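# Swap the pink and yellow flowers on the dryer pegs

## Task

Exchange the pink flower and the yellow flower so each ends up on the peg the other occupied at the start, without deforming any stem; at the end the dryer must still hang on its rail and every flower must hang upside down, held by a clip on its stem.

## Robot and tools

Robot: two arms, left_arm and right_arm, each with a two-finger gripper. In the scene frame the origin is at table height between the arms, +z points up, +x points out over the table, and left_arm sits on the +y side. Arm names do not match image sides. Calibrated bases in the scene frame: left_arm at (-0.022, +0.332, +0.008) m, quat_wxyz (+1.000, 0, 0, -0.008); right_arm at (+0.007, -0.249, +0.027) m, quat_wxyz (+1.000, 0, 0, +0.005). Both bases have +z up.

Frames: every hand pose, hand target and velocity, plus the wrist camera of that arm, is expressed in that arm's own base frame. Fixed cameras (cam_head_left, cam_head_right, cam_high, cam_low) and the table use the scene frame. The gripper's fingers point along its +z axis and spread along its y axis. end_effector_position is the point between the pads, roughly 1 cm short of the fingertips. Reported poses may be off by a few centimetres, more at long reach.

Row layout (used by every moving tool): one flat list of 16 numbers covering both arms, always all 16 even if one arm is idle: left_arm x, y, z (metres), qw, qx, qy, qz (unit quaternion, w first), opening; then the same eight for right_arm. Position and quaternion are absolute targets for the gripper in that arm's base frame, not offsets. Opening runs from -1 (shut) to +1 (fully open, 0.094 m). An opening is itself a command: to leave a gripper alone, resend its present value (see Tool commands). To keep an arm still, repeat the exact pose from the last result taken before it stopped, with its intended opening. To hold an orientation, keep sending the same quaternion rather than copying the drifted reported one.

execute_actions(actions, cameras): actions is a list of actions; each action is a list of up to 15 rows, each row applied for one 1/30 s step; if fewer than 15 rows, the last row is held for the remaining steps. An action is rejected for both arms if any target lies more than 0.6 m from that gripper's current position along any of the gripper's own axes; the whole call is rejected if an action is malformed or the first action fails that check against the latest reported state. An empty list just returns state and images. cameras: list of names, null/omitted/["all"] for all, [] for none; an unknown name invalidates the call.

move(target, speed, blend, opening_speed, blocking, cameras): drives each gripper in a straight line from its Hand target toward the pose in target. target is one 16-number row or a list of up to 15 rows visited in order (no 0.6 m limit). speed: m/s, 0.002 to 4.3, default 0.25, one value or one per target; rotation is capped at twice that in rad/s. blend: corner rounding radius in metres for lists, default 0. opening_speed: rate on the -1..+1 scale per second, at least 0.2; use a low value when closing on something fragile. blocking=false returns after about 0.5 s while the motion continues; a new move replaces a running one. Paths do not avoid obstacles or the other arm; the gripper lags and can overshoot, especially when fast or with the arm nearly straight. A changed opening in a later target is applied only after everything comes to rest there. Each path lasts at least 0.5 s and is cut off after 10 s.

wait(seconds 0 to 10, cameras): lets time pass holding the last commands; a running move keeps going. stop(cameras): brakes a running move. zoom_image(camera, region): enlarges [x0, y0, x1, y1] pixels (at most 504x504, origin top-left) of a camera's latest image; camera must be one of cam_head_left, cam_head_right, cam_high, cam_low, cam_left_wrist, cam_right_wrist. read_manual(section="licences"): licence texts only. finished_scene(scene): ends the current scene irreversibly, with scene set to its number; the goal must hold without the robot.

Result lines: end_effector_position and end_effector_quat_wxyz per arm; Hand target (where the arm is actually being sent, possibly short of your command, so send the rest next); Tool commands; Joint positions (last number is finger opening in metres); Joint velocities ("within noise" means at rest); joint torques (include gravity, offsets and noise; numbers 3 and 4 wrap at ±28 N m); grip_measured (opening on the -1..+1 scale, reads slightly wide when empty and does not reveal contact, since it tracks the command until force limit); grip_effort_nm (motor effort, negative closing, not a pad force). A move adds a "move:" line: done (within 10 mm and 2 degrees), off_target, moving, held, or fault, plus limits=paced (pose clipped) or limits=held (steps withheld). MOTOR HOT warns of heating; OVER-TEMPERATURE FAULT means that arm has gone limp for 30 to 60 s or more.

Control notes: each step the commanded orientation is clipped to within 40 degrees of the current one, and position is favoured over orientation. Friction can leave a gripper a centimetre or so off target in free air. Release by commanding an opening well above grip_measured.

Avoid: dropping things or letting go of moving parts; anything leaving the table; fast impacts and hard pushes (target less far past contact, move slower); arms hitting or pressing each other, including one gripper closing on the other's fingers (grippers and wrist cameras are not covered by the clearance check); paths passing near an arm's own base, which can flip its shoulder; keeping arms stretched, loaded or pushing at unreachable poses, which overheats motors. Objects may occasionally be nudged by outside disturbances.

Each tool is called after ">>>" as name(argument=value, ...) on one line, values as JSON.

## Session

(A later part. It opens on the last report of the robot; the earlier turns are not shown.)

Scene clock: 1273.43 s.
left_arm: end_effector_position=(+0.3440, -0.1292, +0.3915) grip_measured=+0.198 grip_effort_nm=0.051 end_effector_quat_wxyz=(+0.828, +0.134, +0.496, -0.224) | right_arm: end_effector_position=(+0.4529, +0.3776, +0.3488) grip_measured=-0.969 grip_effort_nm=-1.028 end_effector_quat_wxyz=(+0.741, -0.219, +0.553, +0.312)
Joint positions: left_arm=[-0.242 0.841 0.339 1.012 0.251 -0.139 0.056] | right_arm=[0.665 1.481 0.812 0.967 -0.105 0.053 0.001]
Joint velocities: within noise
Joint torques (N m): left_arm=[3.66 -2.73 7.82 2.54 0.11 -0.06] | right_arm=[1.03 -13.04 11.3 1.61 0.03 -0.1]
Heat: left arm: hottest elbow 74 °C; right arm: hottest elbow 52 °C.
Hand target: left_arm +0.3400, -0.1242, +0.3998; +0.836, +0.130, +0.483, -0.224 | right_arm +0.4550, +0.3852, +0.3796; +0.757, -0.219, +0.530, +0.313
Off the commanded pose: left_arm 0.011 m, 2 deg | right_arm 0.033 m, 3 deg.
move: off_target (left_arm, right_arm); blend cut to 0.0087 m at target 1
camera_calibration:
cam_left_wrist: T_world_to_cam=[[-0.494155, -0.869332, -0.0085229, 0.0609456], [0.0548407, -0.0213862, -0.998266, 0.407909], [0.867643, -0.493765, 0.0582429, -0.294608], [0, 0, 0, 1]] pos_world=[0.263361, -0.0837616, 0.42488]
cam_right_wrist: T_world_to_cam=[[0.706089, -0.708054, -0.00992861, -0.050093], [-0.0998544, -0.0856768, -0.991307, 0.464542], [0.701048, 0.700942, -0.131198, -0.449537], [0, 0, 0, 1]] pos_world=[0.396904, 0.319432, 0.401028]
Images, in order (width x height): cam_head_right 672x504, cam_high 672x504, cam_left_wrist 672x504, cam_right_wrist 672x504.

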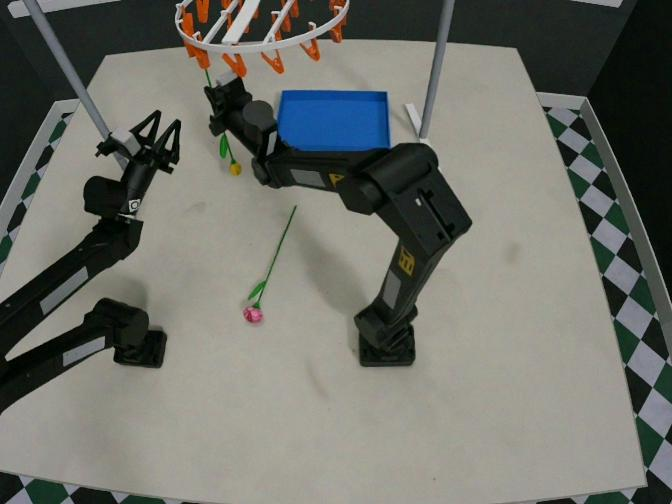

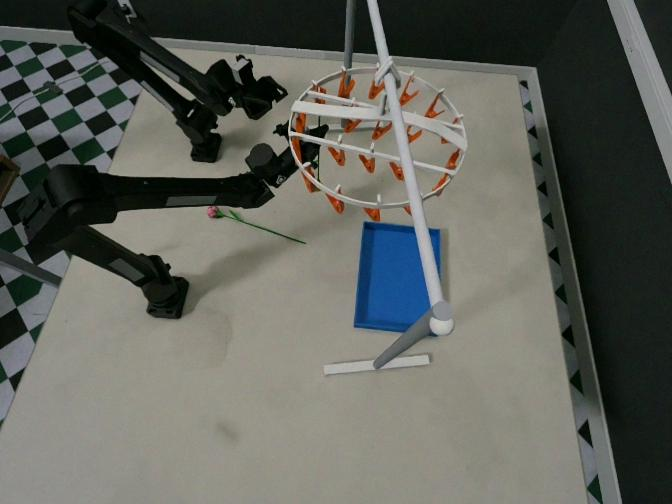

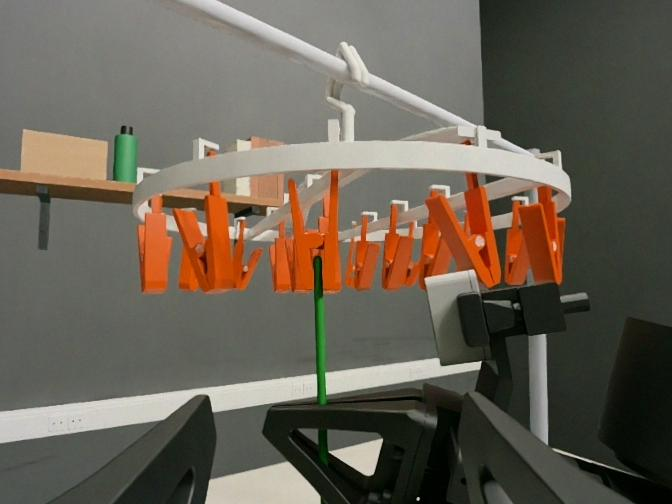

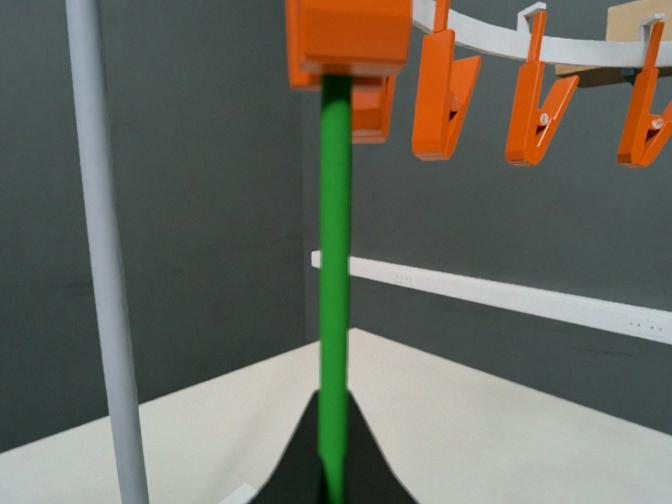

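>>> move(target=[0.34,-0.124,0.40,0.8365,0.1294,0.4830,-0.2241,0.2,0.4565,0.3865,0.372,0.757,-0.2195,0.53,0.3135,-1.0], speed=0.03, cameras=["cam_right_wrist","cam_left_wrist"])

>>> move(target=[0.34,-0.124,0.40,0.8365,0.1294,0.4830,-0.2241,0.2,0.4565,0.3865,0.372,0.757,-0.2195,0.53,0.3135,-0.5], speed=0.03, opening_speed=0.3, cameras=["cam_right_wrist","cam_left_wrist"])

Scene clock: 1278.40 s.
left_arm: end_effector_position=(+0.3439, -0.1291, +0.3917) grip_measured=+0.198 grip_effort_nm=0.056 end_effector_quat_wxyz=(+0.828, +0.133, +0.495, -0.225) | right_arm: end_effector_position=(+0.4529, +0.3776, +0.3488) grip_measured=-0.969 grip_effort_nm=-1.033 end_effector_quat_wxyz=(+0.741, -0.219, +0.553, +0.312)
Joint positions: left_arm=[-0.241 0.841 0.339 1.013 0.251 -0.141 0.056] | right_arm=[0.665 1.481 0.812 0.967 -0.105 0.053 0.001]
Joint velocities: within noise
Joint torques (N m): left_arm=[3.43 -2.61 7.84 2.48 0.07 -0.06] | right_arm=[1.14 -11.52 10.63 2.51 0.01 -0.1]
Heat: left arm: hottest elbow 74 °C; right arm: hottest elbow 52 °C.
Hand target: left_arm +0.3399, -0.1242, +0.3999; +0.836, +0.130, +0.483, -0.224 | right_arm +0.4554, +0.3856, +0.3717; +0.757, -0.219, +0.530, +0.313
Off the commanded pose: left_arm 0.010 m, 2 deg | right_arm 0.025 m, 3 deg.
move: off_target (right_arm)
camera_calibration:
cam_left_wrist: T_world_to_cam=[[-0.494718, -0.869021, -0.00757177, 0.0608413], [0.0549583, -0.0225892, -0.998233, 0.407873], [0.867314, -0.49426, 0.0589351, -0.294677], [0, 0, 0, 1]] pos_world=[0.263261, -0.0835615, 0.42498]
cam_right_wrist: T_world_to_cam=[[0.706089, -0.708054, -0.00992861, -0.050093], [-0.0998544, -0.0856768, -0.991307, 0.464542], [0.701048, 0.700942, -0.131198, -0.449537], [0, 0, 0, 1]] pos_world=[0.396904, 0.319432, 0.401028]
Images, in order (width x height): cam_left_wrist 672x504, cam_right_wrist 672x504.

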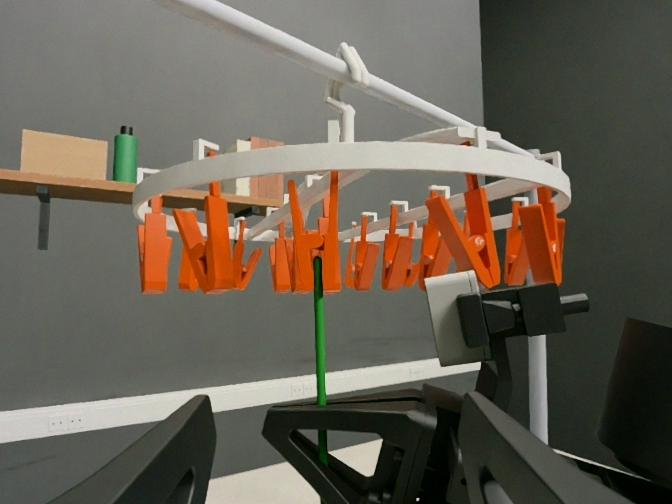

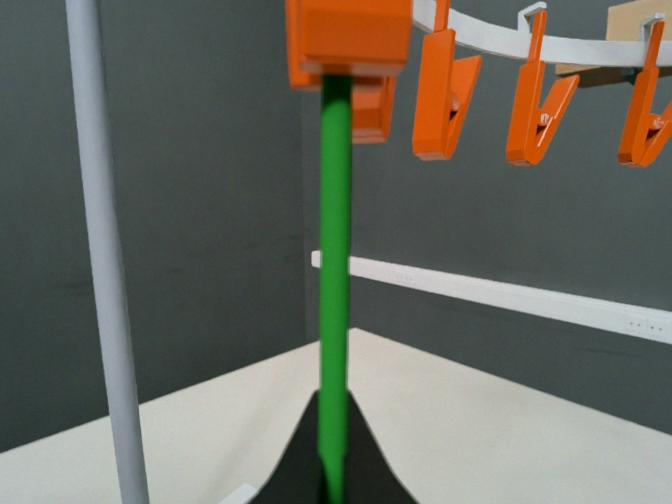

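Scene clock: 1280.37 s.
left_arm: end_effector_position=(+0.3439, -0.1291, +0.3917) grip_measured=+0.198 grip_effort_nm=0.051 end_effector_quat_wxyz=(+0.828, +0.133, +0.495, -0.225) | right_arm: end_effector_position=(+0.4529, +0.3776, +0.3489) grip_measured=-0.502 grip_effort_nm=0.076 end_effector_quat_wxyz=(+0.741, -0.219, +0.553, +0.312)
Joint positions: left_arm=[-0.241 0.841 0.339 1.013 0.251 -0.141 0.056] | right_arm=[0.665 1.481 0.812 0.968 -0.105 0.053 0.023]
Joint velocities: within noise
Joint torques (N m): left_arm=[3.43 -2.67 7.8 2.51 0.07 -0.06] | right_arm=[1.14 -11.69 10.63 2.51 0.02 -0.12]
Heat: left arm: hottest elbow 73 °C; right arm: hottest elbow 52 °C.
Hand target: left_arm +0.3399, -0.1242, +0.3999; +0.836, +0.130, +0.483, -0.224 | right_arm +0.4554, +0.3856, +0.3717; +0.757, -0.219, +0.530, +0.313
Off the commanded pose: left_arm 0.010 m, 2 deg | right_arm 0.025 m, 3 deg.
move: off_target (right_arm)
camera_calibration:
cam_left_wrist: T_world_to_cam=[[-0.494718, -0.869021, -0.00757177, 0.0608413], [0.0549583, -0.0225892, -0.998233, 0.407873], [0.867314, -0.49426, 0.0589351, -0.294677], [0, 0, 0, 1]] pos_world=[0.263261, -0.0835615, 0.42498]
cam_right_wrist: T_world_to_cam=[[0.70609, -0.708052, -0.00993013, -0.050022], [-0.0996468, -0.0854675, -0.991345, 0.464498], [0.701075, 0.700969, -0.130903, -0.449592], [0, 0, 0, 1]] pos_world=[0.396804, 0.319432, 0.401128]
Images, in order (width x height): cam_left_wrist 672x504, cam_right_wrist 672x504.

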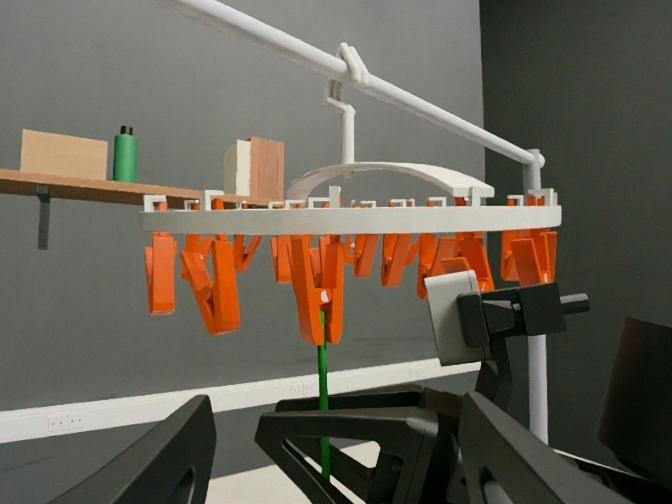

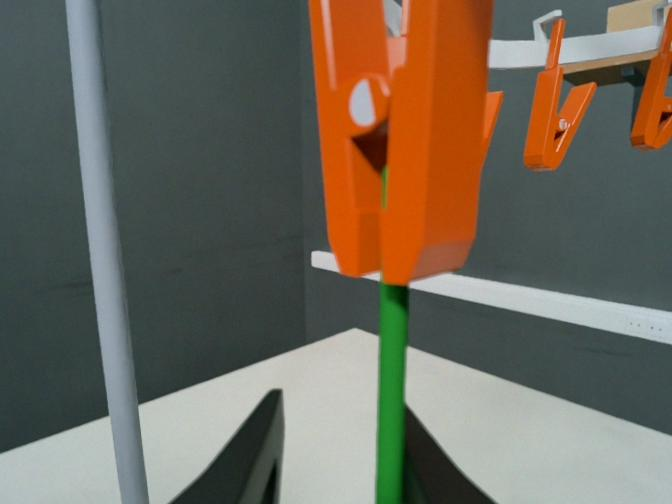

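>>> move(target=[[0.34,-0.124,0.40,0.8365,0.1294,0.4830,-0.2241,0.2,0.4565,0.3865,0.372,0.757,-0.2195,0.53,0.3135,0.3],[0.34,-0.124,0.40,0.8365,0.1294,0.4830,-0.2241,0.2,0.3765,0.3065,0.335,0.757,-0.2195,0.53,0.3135,0.3],[0.34,-0.124,0.40,0.8365,0.1294,0.4830,-0.2241,0.2,0.3565,0.2865,0.325,0.757,-0.2195,0.53,0.3135,0.3]], speed=0.06, opening_speed=0.4, blend=0.01)

>>> zoom_image(camera="cam_right_wrist", region=[240, 50, 480, 290])

>>> zoom_image(camera="cam_left_wrist", region=[240, 160, 420, 340])

Scene clock: 1290.23 s.
left_arm: end_effector_position=(+0.3439, -0.1291, +0.3917) grip_measured=+0.198 grip_effort_nm=0.051 end_effector_quat_wxyz=(+0.828, +0.133, +0.495, -0.225) | right_arm: end_effector_position=(+0.3576, +0.2930, +0.3226) grip_measured=+0.299 grip_effort_nm=0.066 end_effector_quat_wxyz=(+0.752, -0.224, +0.534, +0.314)
Joint positions: left_arm=[-0.241 0.841 0.339 1.013 0.251 -0.141 0.056] | right_arm=[0.631 1.231 0.451 1.119 -0.153 0.053 0.061]
Joint velocities: within noise
Joint torques (N m): left_arm=[3.43 -2.67 7.82 2.51 0.07 -0.05] | right_arm=[-0.32 -7 6.09 2.52 -0.05 0.07]
Heat: left arm: hottest elbow 72 °C; right arm: hottest elbow 52 °C.
Hand target: left_arm +0.3400, -0.1242, +0.3999; +0.836, +0.130, +0.483, -0.224 | right_arm +0.3564, +0.2866, +0.3251; +0.757, -0.220, +0.530, +0.313
Off the commanded pose: left_arm 0.010 m, 2 deg | right_arm 0.007 m, 1 deg.
move: done; blend cut to 0 m at target 1
camera_calibration:
cam_left_wrist: T_world_to_cam=[[-0.494718, -0.869021, -0.00757177, 0.0608413], [0.0549583, -0.0225892, -0.998233, 0.407873], [0.867314, -0.49426, 0.0589351, -0.294677], [0, 0, 0, 1]] pos_world=[0.263261, -0.0835615, 0.42498]
cam_right_wrist: T_world_to_cam=[[0.713795, -0.700276, 0.0105319, -0.0545782], [-0.0580368, -0.0741301, -0.995558, 0.404755], [0.697946, 0.710013, -0.0935555, -0.340498], [0, 0, 0, 1]] pos_world=[0.300097, 0.233543, 0.371677]

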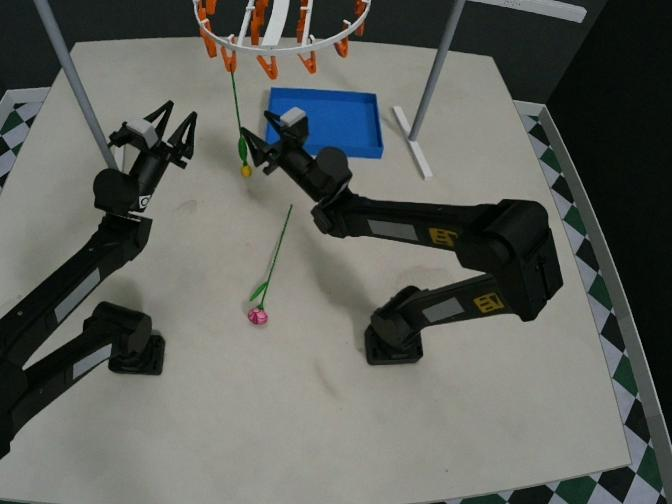

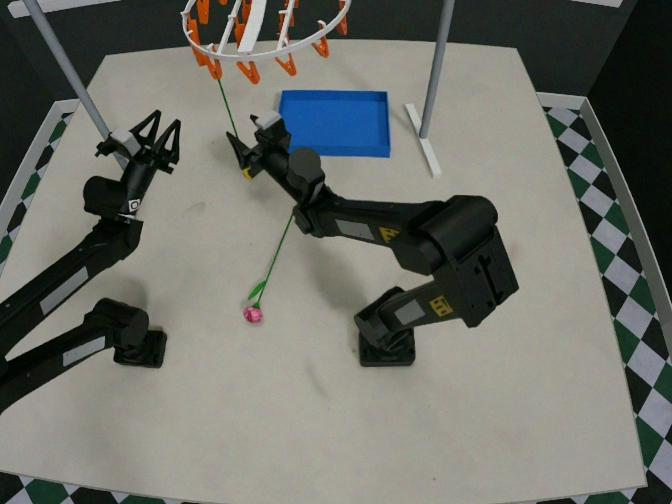

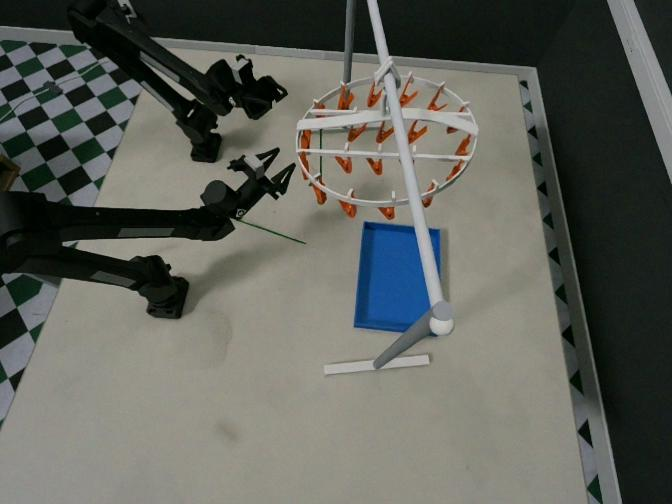

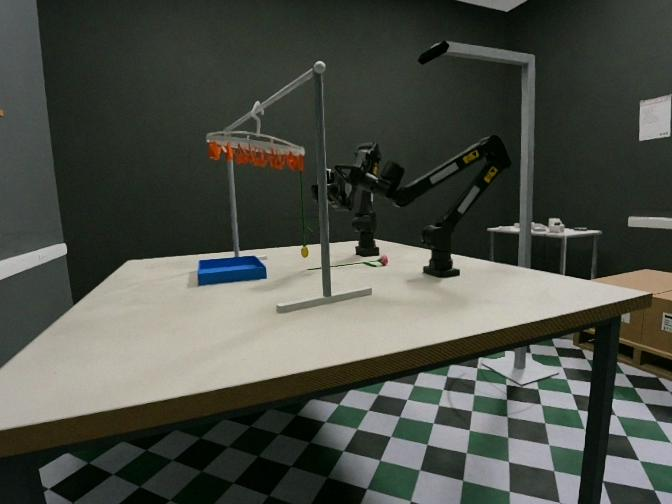

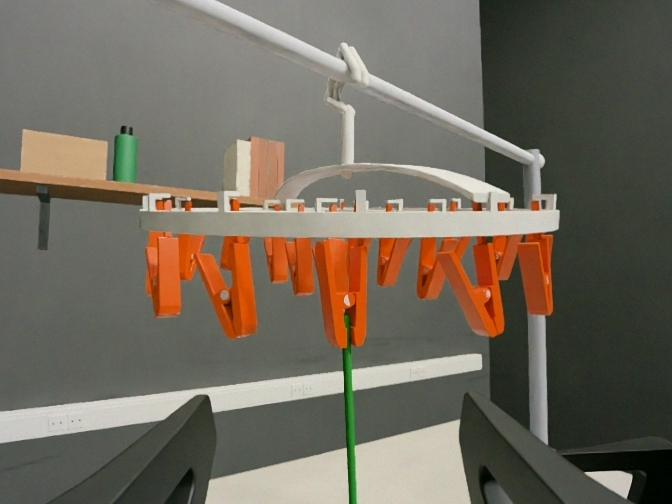

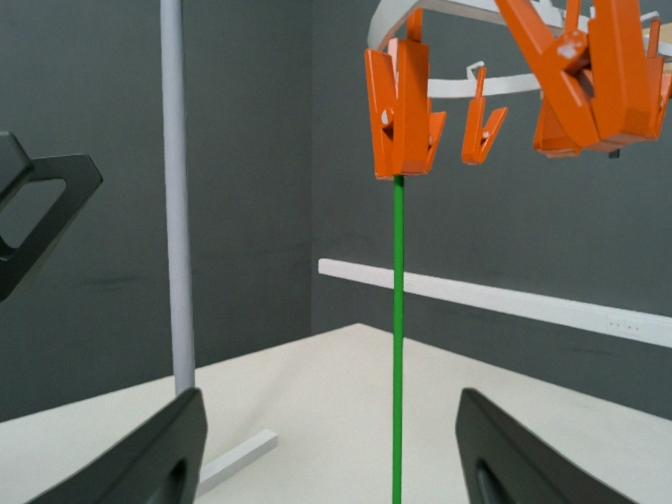

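Scaled by 2.100 from the camera's 672x504 image, which has a finer 960x720 frame.

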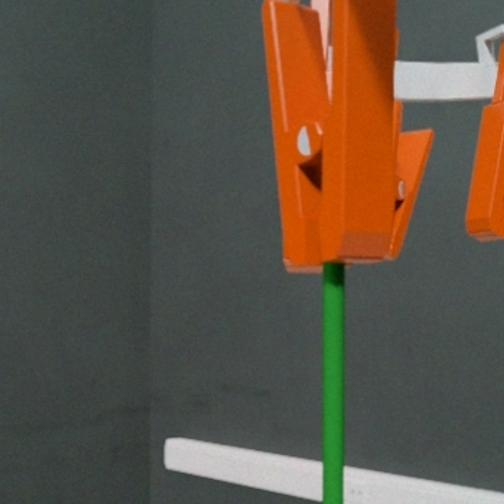

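Scaled by 2.800 from the camera's 672x504 image, which has a finer 960x720 frame.

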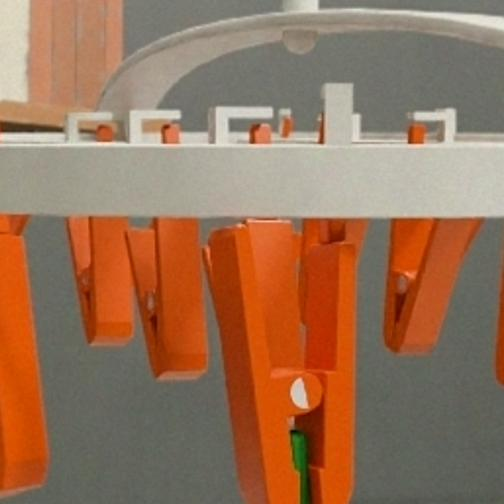

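>>> move(target=[[0.34,-0.124,0.38,0.8365,0.1294,0.4830,-0.2241,0.3,0.35,0.2,0.35,0.797,-0.175,0.511,0.27,0.1],[0.33,-0.2,0.28,0.5307,0.1319,0.8330,-0.0840,0.3,0.34,0.09,0.36,0.8365,-0.1294,0.4830,0.2241,0.1],[0.366,-0.333,0.10,0.1892,0.1281,0.9732,-0.0249,0.3,0.34,0.09,0.36,0.8365,-0.1294,0.4830,0.2241,0.1]], speed=0.15, blend=0.03)

Scene clock: 1303.97 s.
left_arm: end_effector_position=(+0.3554, -0.3137, +0.0845) grip_measured=+0.298 grip_effort_nm=0.051 end_effector_quat_wxyz=(+0.178, +0.129, +0.975, -0.012) | right_arm: end_effector_position=(+0.3438, +0.0937, +0.3594) grip_measured=+0.101 grip_effort_nm=-0.085 end_effector_quat_wxyz=(+0.834, -0.134, +0.487, +0.222)
Joint positions: left_arm=[-0.793 1.526 0.988 -0.731 -0.197 -0.499 0.061] | right_arm=[0.087 0.949 0.264 1.242 -0.382 0.22 0.052]
Joint velocities: within noise
Joint torques (N m): left_arm=[1.73 -9.47 10.92 0.66 0 -0.04] | right_arm=[-0.21 -2.08 6.38 2.13 0.04 0.18]
Heat: left arm: hottest elbow 73 °C; right arm: hottest elbow 50 °C.
Hand target: left_arm +0.3652, -0.3323, +0.1002; +0.189, +0.128, +0.973, -0.025 | right_arm +0.3401, +0.0902, +0.3599; +0.836, -0.129, +0.483, +0.224
Off the commanded pose: left_arm 0.027 m, 2 deg | right_arm 0.005 m, 1 deg.
move: off_target (left_arm)
camera_calibration:
cam_left_wrist: T_world_to_cam=[[-0.267256, -0.963106, -0.0316406, -0.204521], [-0.961411, 0.264274, 0.076473, 0.456812], [-0.0652899, 0.0508575, -0.996569, 0.21382], [0, 0, 0, 1]] pos_world=[0.398485, -0.328573, 0.171681]
cam_right_wrist: T_world_to_cam=[[0.501139, -0.865187, 0.017614, -0.0986424], [0.0814662, 0.0269038, -0.996313, 0.368764], [0.861523, 0.500727, 0.0839661, -0.286483], [0, 0, 0, 1]] pos_world=[0.266204, 0.0481844, 0.393197]

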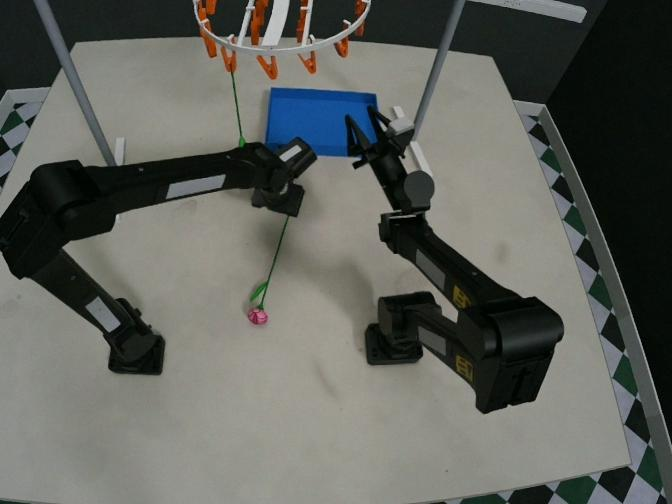

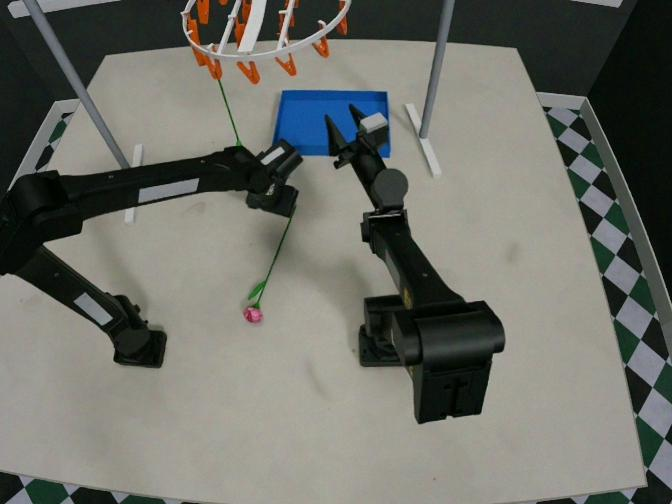

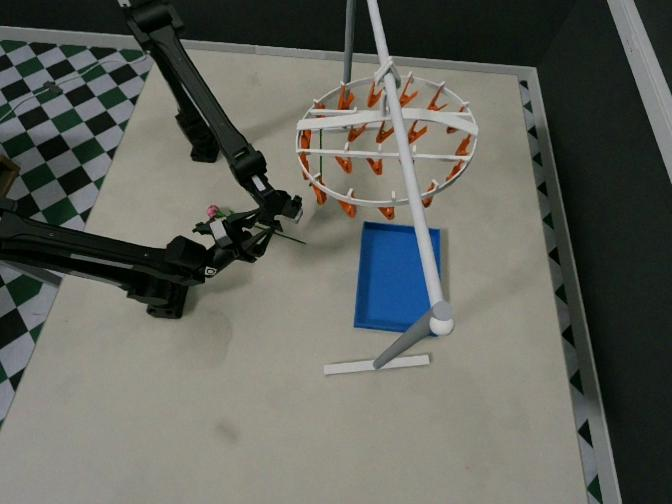

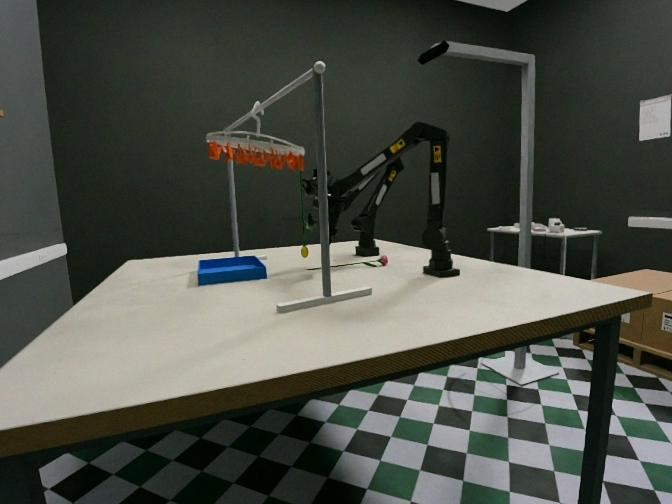

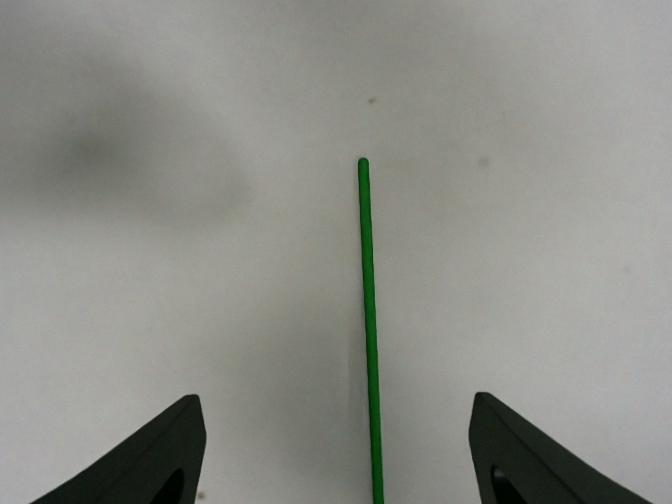

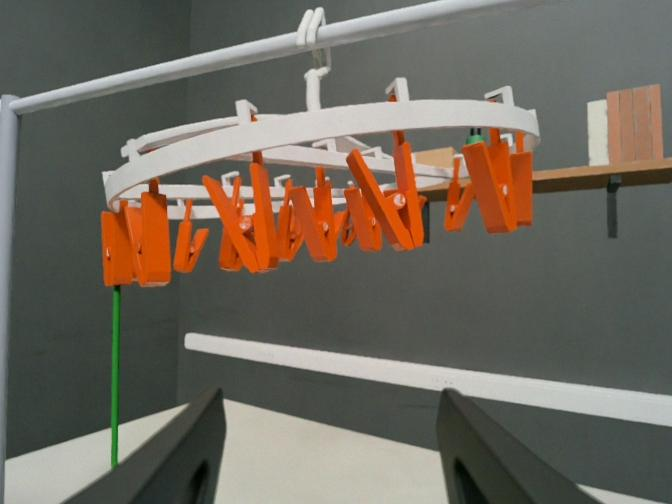

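>>> move(target=[0.347,-0.334,0.045,0.1896,0.1111,0.9753,-0.0216,0.3,0.34,0.09,0.36,0.8365,-0.1294,0.4830,0.2241,0.1], speed=0.08, cameras=["cam_left_wrist"])

Scene clock: 1310.63 s.
left_arm: end_effector_position=(+0.3477, -0.3273, +0.0480) grip_measured=+0.298 grip_effort_nm=0.051 end_effector_quat_wxyz=(+0.186, +0.111, +0.976, -0.018) | right_arm: end_effector_position=(+0.3438, +0.0937, +0.3594) grip_measured=+0.101 grip_effort_nm=-0.076 end_effector_quat_wxyz=(+0.834, -0.134, +0.487, +0.222)
Joint positions: left_arm=[-0.831 1.589 0.945 -0.615 -0.215 -0.57 0.061] | right_arm=[0.087 0.949 0.264 1.242 -0.382 0.22 0.052]
Joint velocities: within noise
Joint torques (N m): left_arm=[1.73 -9.82 6.87 1.65 -0.23 -0.05] | right_arm=[0.03 -1.9 6.46 2.17 0.05 0.18]
Heat: left arm: hottest elbow 74 °C; right arm: hottest elbow 50 °C.
Hand target: left_arm +0.3469, -0.3339, +0.0451; +0.189, +0.111, +0.975, -0.022 | right_arm +0.3401, +0.0902, +0.3599; +0.836, -0.129, +0.483, +0.224
Off the commanded pose: left_arm 0.007 m, 1 deg | right_arm 0.005 m, 1 deg.
move: done
camera_calibration:
cam_left_wrist: T_world_to_cam=[[-0.234365, -0.972025, -0.015491, -0.236053], [-0.970677, 0.233104, 0.0587227, 0.449702], [-0.0534689, 0.0287993, -0.998154, 0.166356], [0, 0, 0, 1]] pos_world=[0.390088, -0.339068, 0.135985]
Images, in order (width x height): cam_left_wrist 672x504.

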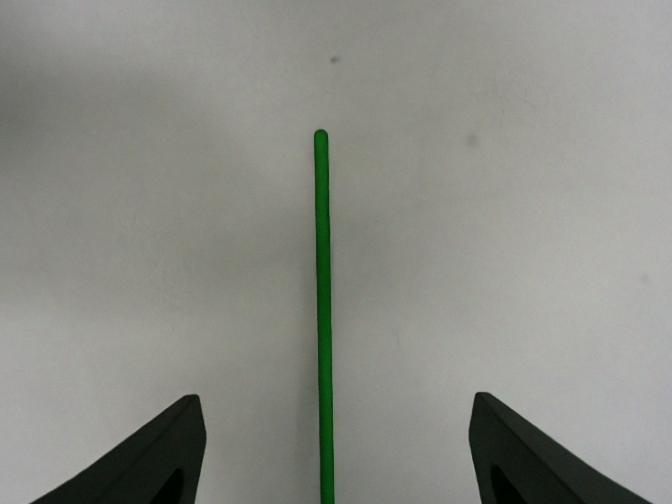

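>>> move(target=[0.337,-0.329,-0.004,0.1896,0.1111,0.9753,-0.0216,0.3,0.34,0.09,0.36,0.8365,-0.1294,0.4830,0.2241,0.1], speed=0.04, cameras=["cam_left_wrist"])

Scene clock: 1314.70 s.
left_arm: end_effector_position=(+0.3393, -0.3238, +0.0012) grip_measured=+0.298 grip_effort_nm=0.051 end_effector_quat_wxyz=(+0.188, +0.110, +0.976, -0.020) | right_arm: end_effector_position=(+0.3439, +0.0936, +0.3594) grip_measured=+0.101 grip_effort_nm=-0.076 end_effector_quat_wxyz=(+0.834, -0.134, +0.487, +0.222)
Joint positions: left_arm=[-0.841 1.66 0.873 -0.47 -0.218 -0.58 0.061] | right_arm=[0.086 0.949 0.264 1.242 -0.382 0.22 0.052]
Joint velocities: within noise
Joint torques (N m): left_arm=[1.67 -9.76 5.96 1.73 -0.22 -0.07] | right_arm=[-0.26 -1.73 6.46 2.13 0.06 0.18]
Heat: left arm: hottest elbow 73 °C; right arm: hottest elbow 49 °C.
Hand target: left_arm +0.3369, -0.3289, -0.0039; +0.189, +0.111, +0.975, -0.022 | right_arm +0.3401, +0.0901, +0.3599; +0.836, -0.129, +0.483, +0.224
Off the commanded pose: left_arm 0.008 m, 0 deg | right_arm 0.005 m, 1 deg.
move: done
camera_calibration:
cam_left_wrist: T_world_to_cam=[[-0.233541, -0.972266, -0.0125488, -0.235699], [-0.971082, 0.23256, 0.0539954, 0.443369], [-0.0495795, 0.024796, -0.998462, 0.116561], [0, 0, 0, 1]] pos_world=[0.381281, -0.335162, 0.0894842]
Images, in order (width x height): cam_left_wrist 672x504.

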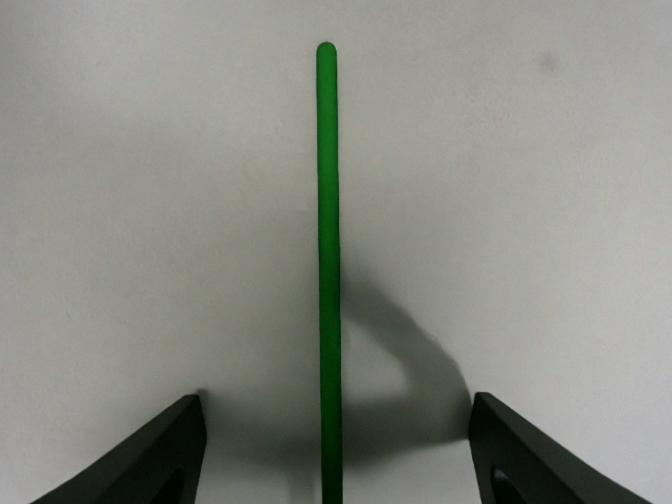

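>>> move(target=[0.337,-0.329,-0.010,0.1896,0.1111,0.9753,-0.0216,0.3,0.34,0.09,0.36,0.8365,-0.1294,0.4830,0.2241,0.1], speed=0.02, cameras=["cam_left_wrist"])

Scene clock: 1320.67 s.
left_arm: end_effector_position=(+0.3409, -0.3253, +0.0009) grip_measured=+0.298 grip_effort_nm=0.046 end_effector_quat_wxyz=(+0.192, +0.110, +0.975, -0.022) | right_arm: end_effector_position=(+0.3439, +0.0936, +0.3594) grip_measured=+0.101 grip_effort_nm=-0.081 end_effector_quat_wxyz=(+0.834, -0.134, +0.487, +0.222)
Joint positions: left_arm=[-0.841 1.662 0.873 -0.459 -0.221 -0.581 0.061] | right_arm=[0.086 0.949 0.264 1.242 -0.382 0.22 0.052]
Joint velocities: within noise
Joint torques (N m): left_arm=[1.73 -8.94 5.61 1.95 -0.13 -0.05] | right_arm=[-0.09 -1.96 6.43 2.15 0.04 0.16]
Heat: left arm: hottest elbow 71 °C; right arm: hottest elbow 49 °C.
Hand target: left_arm +0.3368, -0.3286, -0.0097; +0.189, +0.111, +0.975, -0.021 | right_arm +0.3401, +0.0901, +0.3599; +0.836, -0.129, +0.483, +0.224
Off the commanded pose: left_arm 0.012 m, 0 deg | right_arm 0.005 m, 1 deg.
move: off_target (left_arm)
camera_calibration:
cam_left_wrist: T_world_to_cam=[[-0.232354, -0.972584, -0.00955047, -0.237261], [-0.971716, 0.231698, 0.045655, 0.445253], [-0.0421905, 0.0198885, -0.998912, 0.112297], [0, 0, 0, 1]] pos_world=[0.382269, -0.336154, 0.0895811]
Images, in order (width x height): cam_left_wrist 672x504.

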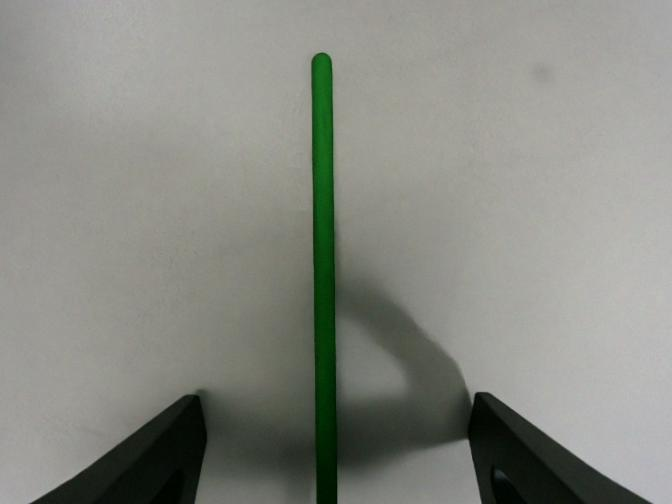

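>>> move(target=[0.338,-0.328,-0.006,0.1896,0.1111,0.9753,-0.0216,-0.8,0.34,0.09,0.36,0.8365,-0.1294,0.4830,0.2241,0.1], speed=0.02, opening_speed=0.7, cameras=["cam_left_wrist"])

>>> move(target=[0.338,-0.328,-0.006,0.1896,0.1111,0.9753,-0.0216,-1.0,0.34,0.09,0.36,0.8365,-0.1294,0.4830,0.2241,0.1], speed=0.02, opening_speed=0.2, cameras=["cam_left_wrist"])

Scene clock: 1325.23 s.
left_arm: end_effector_position=(+0.3411, -0.3247, +0.0007) grip_measured=-0.797 grip_effort_nm=-0.134 end_effector_quat_wxyz=(+0.193, +0.109, +0.975, -0.021) | right_arm: end_effector_position=(+0.3439, +0.0936, +0.3594) grip_measured=+0.101 grip_effort_nm=-0.076 end_effector_quat_wxyz=(+0.834, -0.134, +0.487, +0.222)
Joint positions: left_arm=[-0.841 1.662 0.872 -0.457 -0.224 -0.581 0.01] | right_arm=[0.086 0.949 0.264 1.242 -0.382 0.22 0.052]
Joint velocities: within noise
Joint torques (N m): left_arm=[1.96 -9.58 5.89 1.54 0.01 -0.01] | right_arm=[-0.26 -1.96 6.42 2.14 0.05 0.17]
Heat: left arm: hottest elbow 70 °C; right arm: hottest elbow 48 °C.
Hand target: left_arm +0.3380, -0.3279, -0.0058; +0.190, +0.111, +0.975, -0.022 | right_arm +0.3401, +0.0901, +0.3599; +0.836, -0.129, +0.483, +0.224
Off the commanded pose: left_arm 0.008 m, 0 deg | right_arm 0.005 m, 1 deg.
move: done
camera_calibration:
cam_left_wrist: T_world_to_cam=[[-0.230994, -0.972883, -0.0118377, -0.237197], [-0.972128, 0.230279, 0.0440237, 0.444972], [-0.040104, 0.0216769, -0.99896, 0.111891], [0, 0, 0, 1]] pos_world=[0.382266, -0.335659, 0.0893777]
Images, in order (width x height): cam_left_wrist 672x504.

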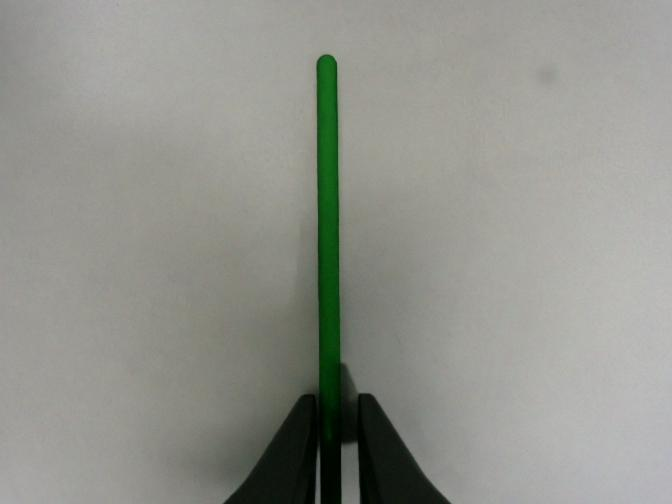

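Scene clock: 1326.43 s.
left_arm: end_effector_position=(+0.3411, -0.3247, +0.0007) grip_measured=-0.956 grip_effort_nm=-1.023 end_effector_quat_wxyz=(+0.193, +0.109, +0.975, -0.021) | right_arm: end_effector_position=(+0.3439, +0.0936, +0.3594) grip_measured=+0.101 grip_effort_nm=-0.076 end_effector_quat_wxyz=(+0.834, -0.134, +0.487, +0.222)
Joint positions: left_arm=[-0.841 1.662 0.872 -0.457 -0.224 -0.581 0.002] | right_arm=[0.086 0.949 0.264 1.242 -0.382 0.22 0.052]
Joint velocities: within noise
Joint torques (N m): left_arm=[2.02 -9.64 5.9 1.54 0.01 -0.01] | right_arm=[-0.32 -1.96 6.43 2.13 0.03 0.18]
Heat: left arm: hottest elbow 70 °C; right arm: hottest elbow 48 °C.
Hand target: left_arm +0.3380, -0.3279, -0.0058; +0.190, +0.111, +0.975, -0.022 | right_arm +0.3401, +0.0901, +0.3599; +0.836, -0.129, +0.483, +0.224
Off the commanded pose: left_arm 0.008 m, 0 deg | right_arm 0.005 m, 1 deg.
move: done
camera_calibration:
cam_left_wrist: T_world_to_cam=[[-0.230994, -0.972883, -0.0118377, -0.237197], [-0.972128, 0.230279, 0.0440237, 0.444972], [-0.040104, 0.0216769, -0.99896, 0.111891], [0, 0, 0, 1]] pos_world=[0.382266, -0.335659, 0.0893777]
Images, in order (width x height): cam_left_wrist 672x504.

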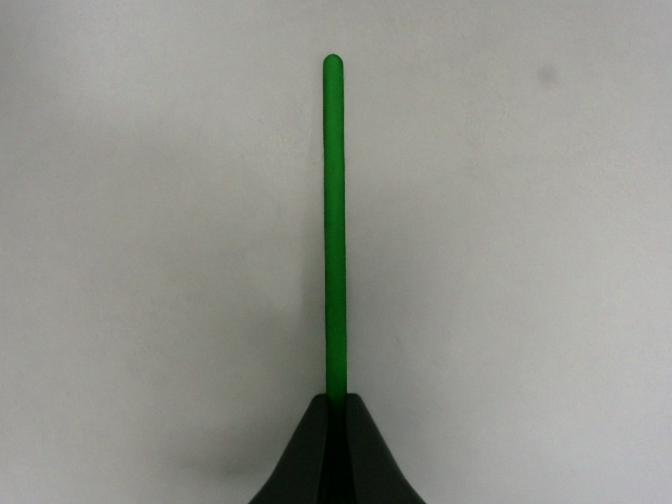

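>>> move(target=[[0.350,-0.31,0.18,0.1896,0.1111,0.9753,-0.0216,-1.0,0.34,0.09,0.36,0.8365,-0.1294,0.4830,0.2241,0.1],[0.33,-0.285,0.32,0.5307,0.1319,0.8330,-0.0840,-1.0,0.34,0.09,0.36,0.8365,-0.1294,0.4830,0.2241,0.1],[0.32,-0.285,0.37,0.7953,0.1660,0.5264,-0.2508,-1.0,0.34,0.09,0.36,0.8365,-0.1294,0.4830,0.2241,0.1]], speed=0.14, blend=0.03)

Scene clock: 1339.70 s.
left_arm: end_effector_position=(+0.3162, -0.2880, +0.3688) grip_measured=-0.958 grip_effort_nm=-1.067 end_effector_quat_wxyz=(+0.789, +0.168, +0.531, -0.257) | right_arm: end_effector_position=(+0.3438, +0.0936, +0.3595) grip_measured=+0.101 grip_effort_nm=-0.081 end_effector_quat_wxyz=(+0.834, -0.134, +0.487, +0.222)
Joint positions: left_arm=[-0.806 1.033 0.435 0.993 -0.171 0.062 0.002] | right_arm=[0.086 0.949 0.264 1.242 -0.382 0.22 0.052]
Joint velocities: within noise
Joint torques (N m): left_arm=[3.49 -3.31 7.6 2.67 0.18 0.17] | right_arm=[-0.38 -2.08 6.42 2.15 0.03 0.17]
Heat: left arm: hottest elbow 69 °C; right arm: hottest elbow 48 °C.
Hand target: left_arm +0.3199, -0.2851, +0.3700; +0.795, +0.166, +0.527, -0.251 | right_arm +0.3401, +0.0901, +0.3599; +0.836, -0.129, +0.483, +0.224
Off the commanded pose: left_arm 0.005 m, 1 deg | right_arm 0.005 m, 1 deg.
move: done
camera_calibration:
cam_left_wrist: T_world_to_cam=[[-0.57637, -0.817185, -0.00258418, -0.0522526], [-0.0361105, 0.0286281, -0.998938, 0.426719], [0.81639, -0.575665, -0.0460093, -0.316525], [0, 0, 0, 1]] pos_world=[0.243701, -0.237129, 0.411568]
cam_right_wrist: T_world_to_cam=[[0.500851, -0.86535, 0.0177887, -0.0986649], [0.0818224, 0.0268773, -0.996284, 0.36877], [0.861657, 0.500446, 0.0842666, -0.286495], [0, 0, 0, 1]] pos_world=[0.266103, 0.0480841, 0.393297]

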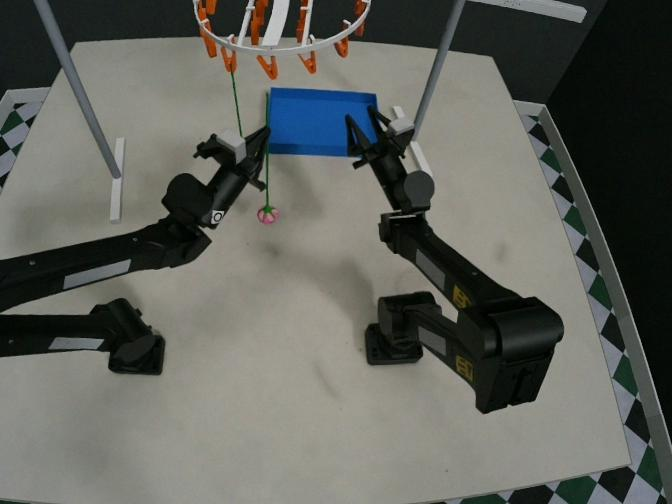

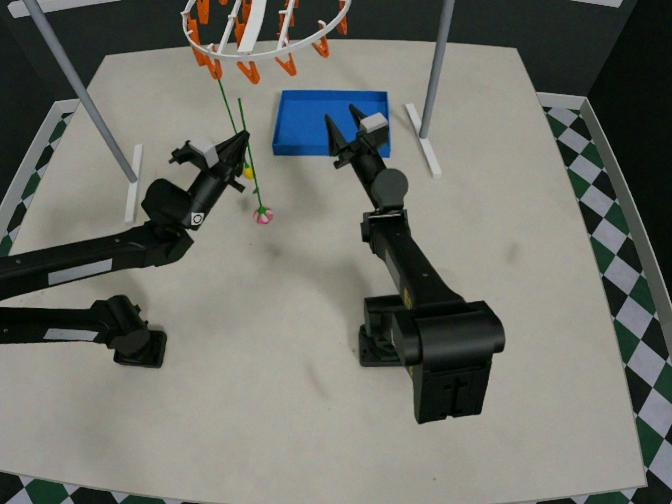

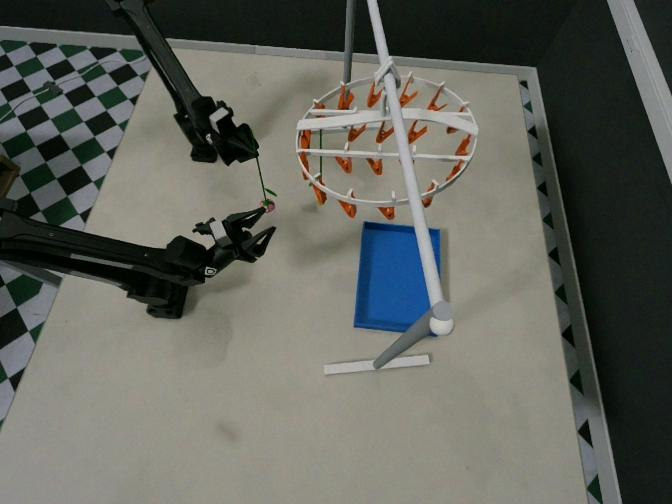

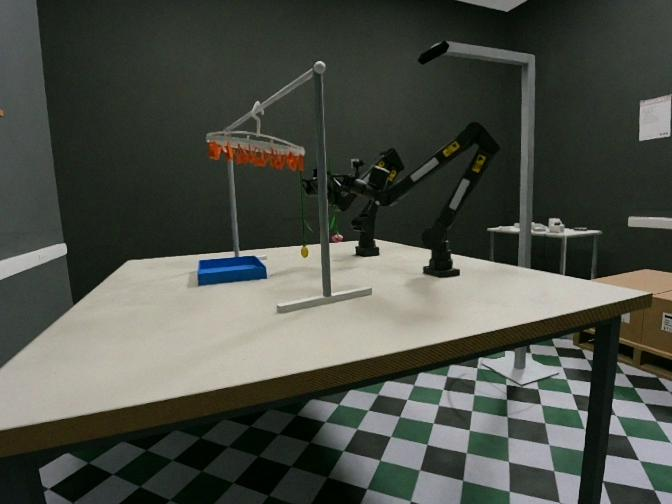

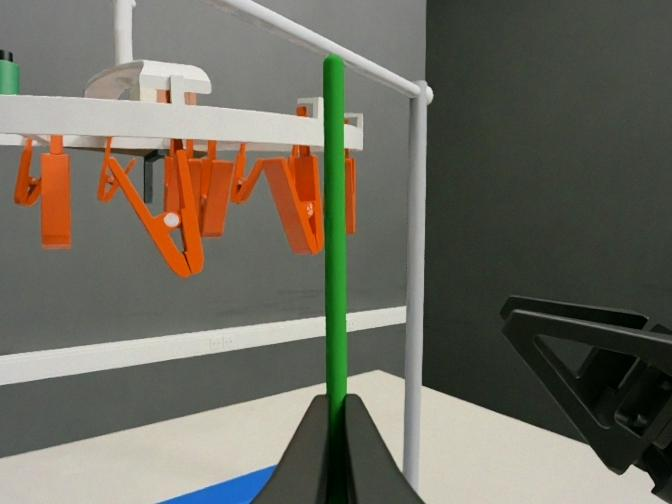

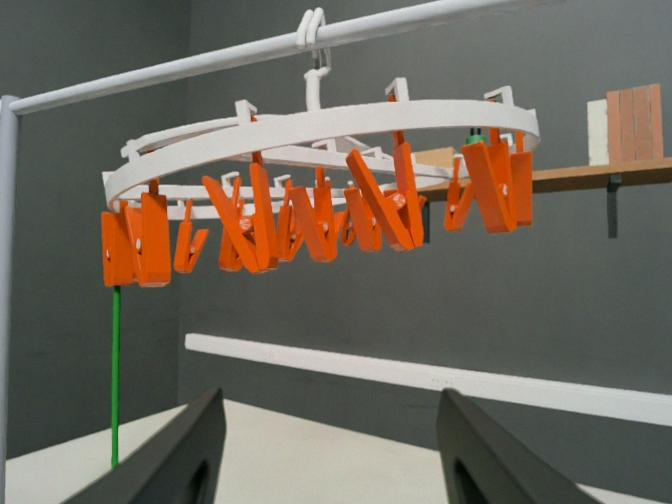

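>>> zoom_image(camera="cam_right_wrist", region=[330, 70, 450, 270])

>>> zoom_image(camera="cam_high", region=[280, 60, 500, 240])

Scaled by 2.520 from the camera's 672x504 image, which has a finer 960x720 frame.

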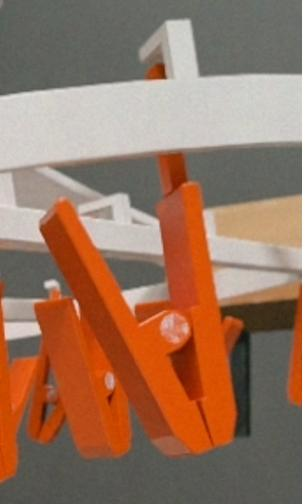

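Scaled by 2.291 from the camera's 672x504 image, which has a finer 960x720 frame.

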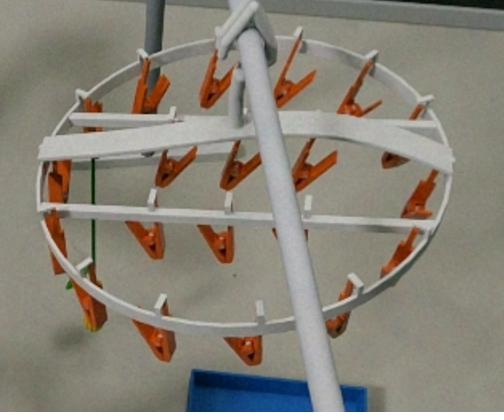

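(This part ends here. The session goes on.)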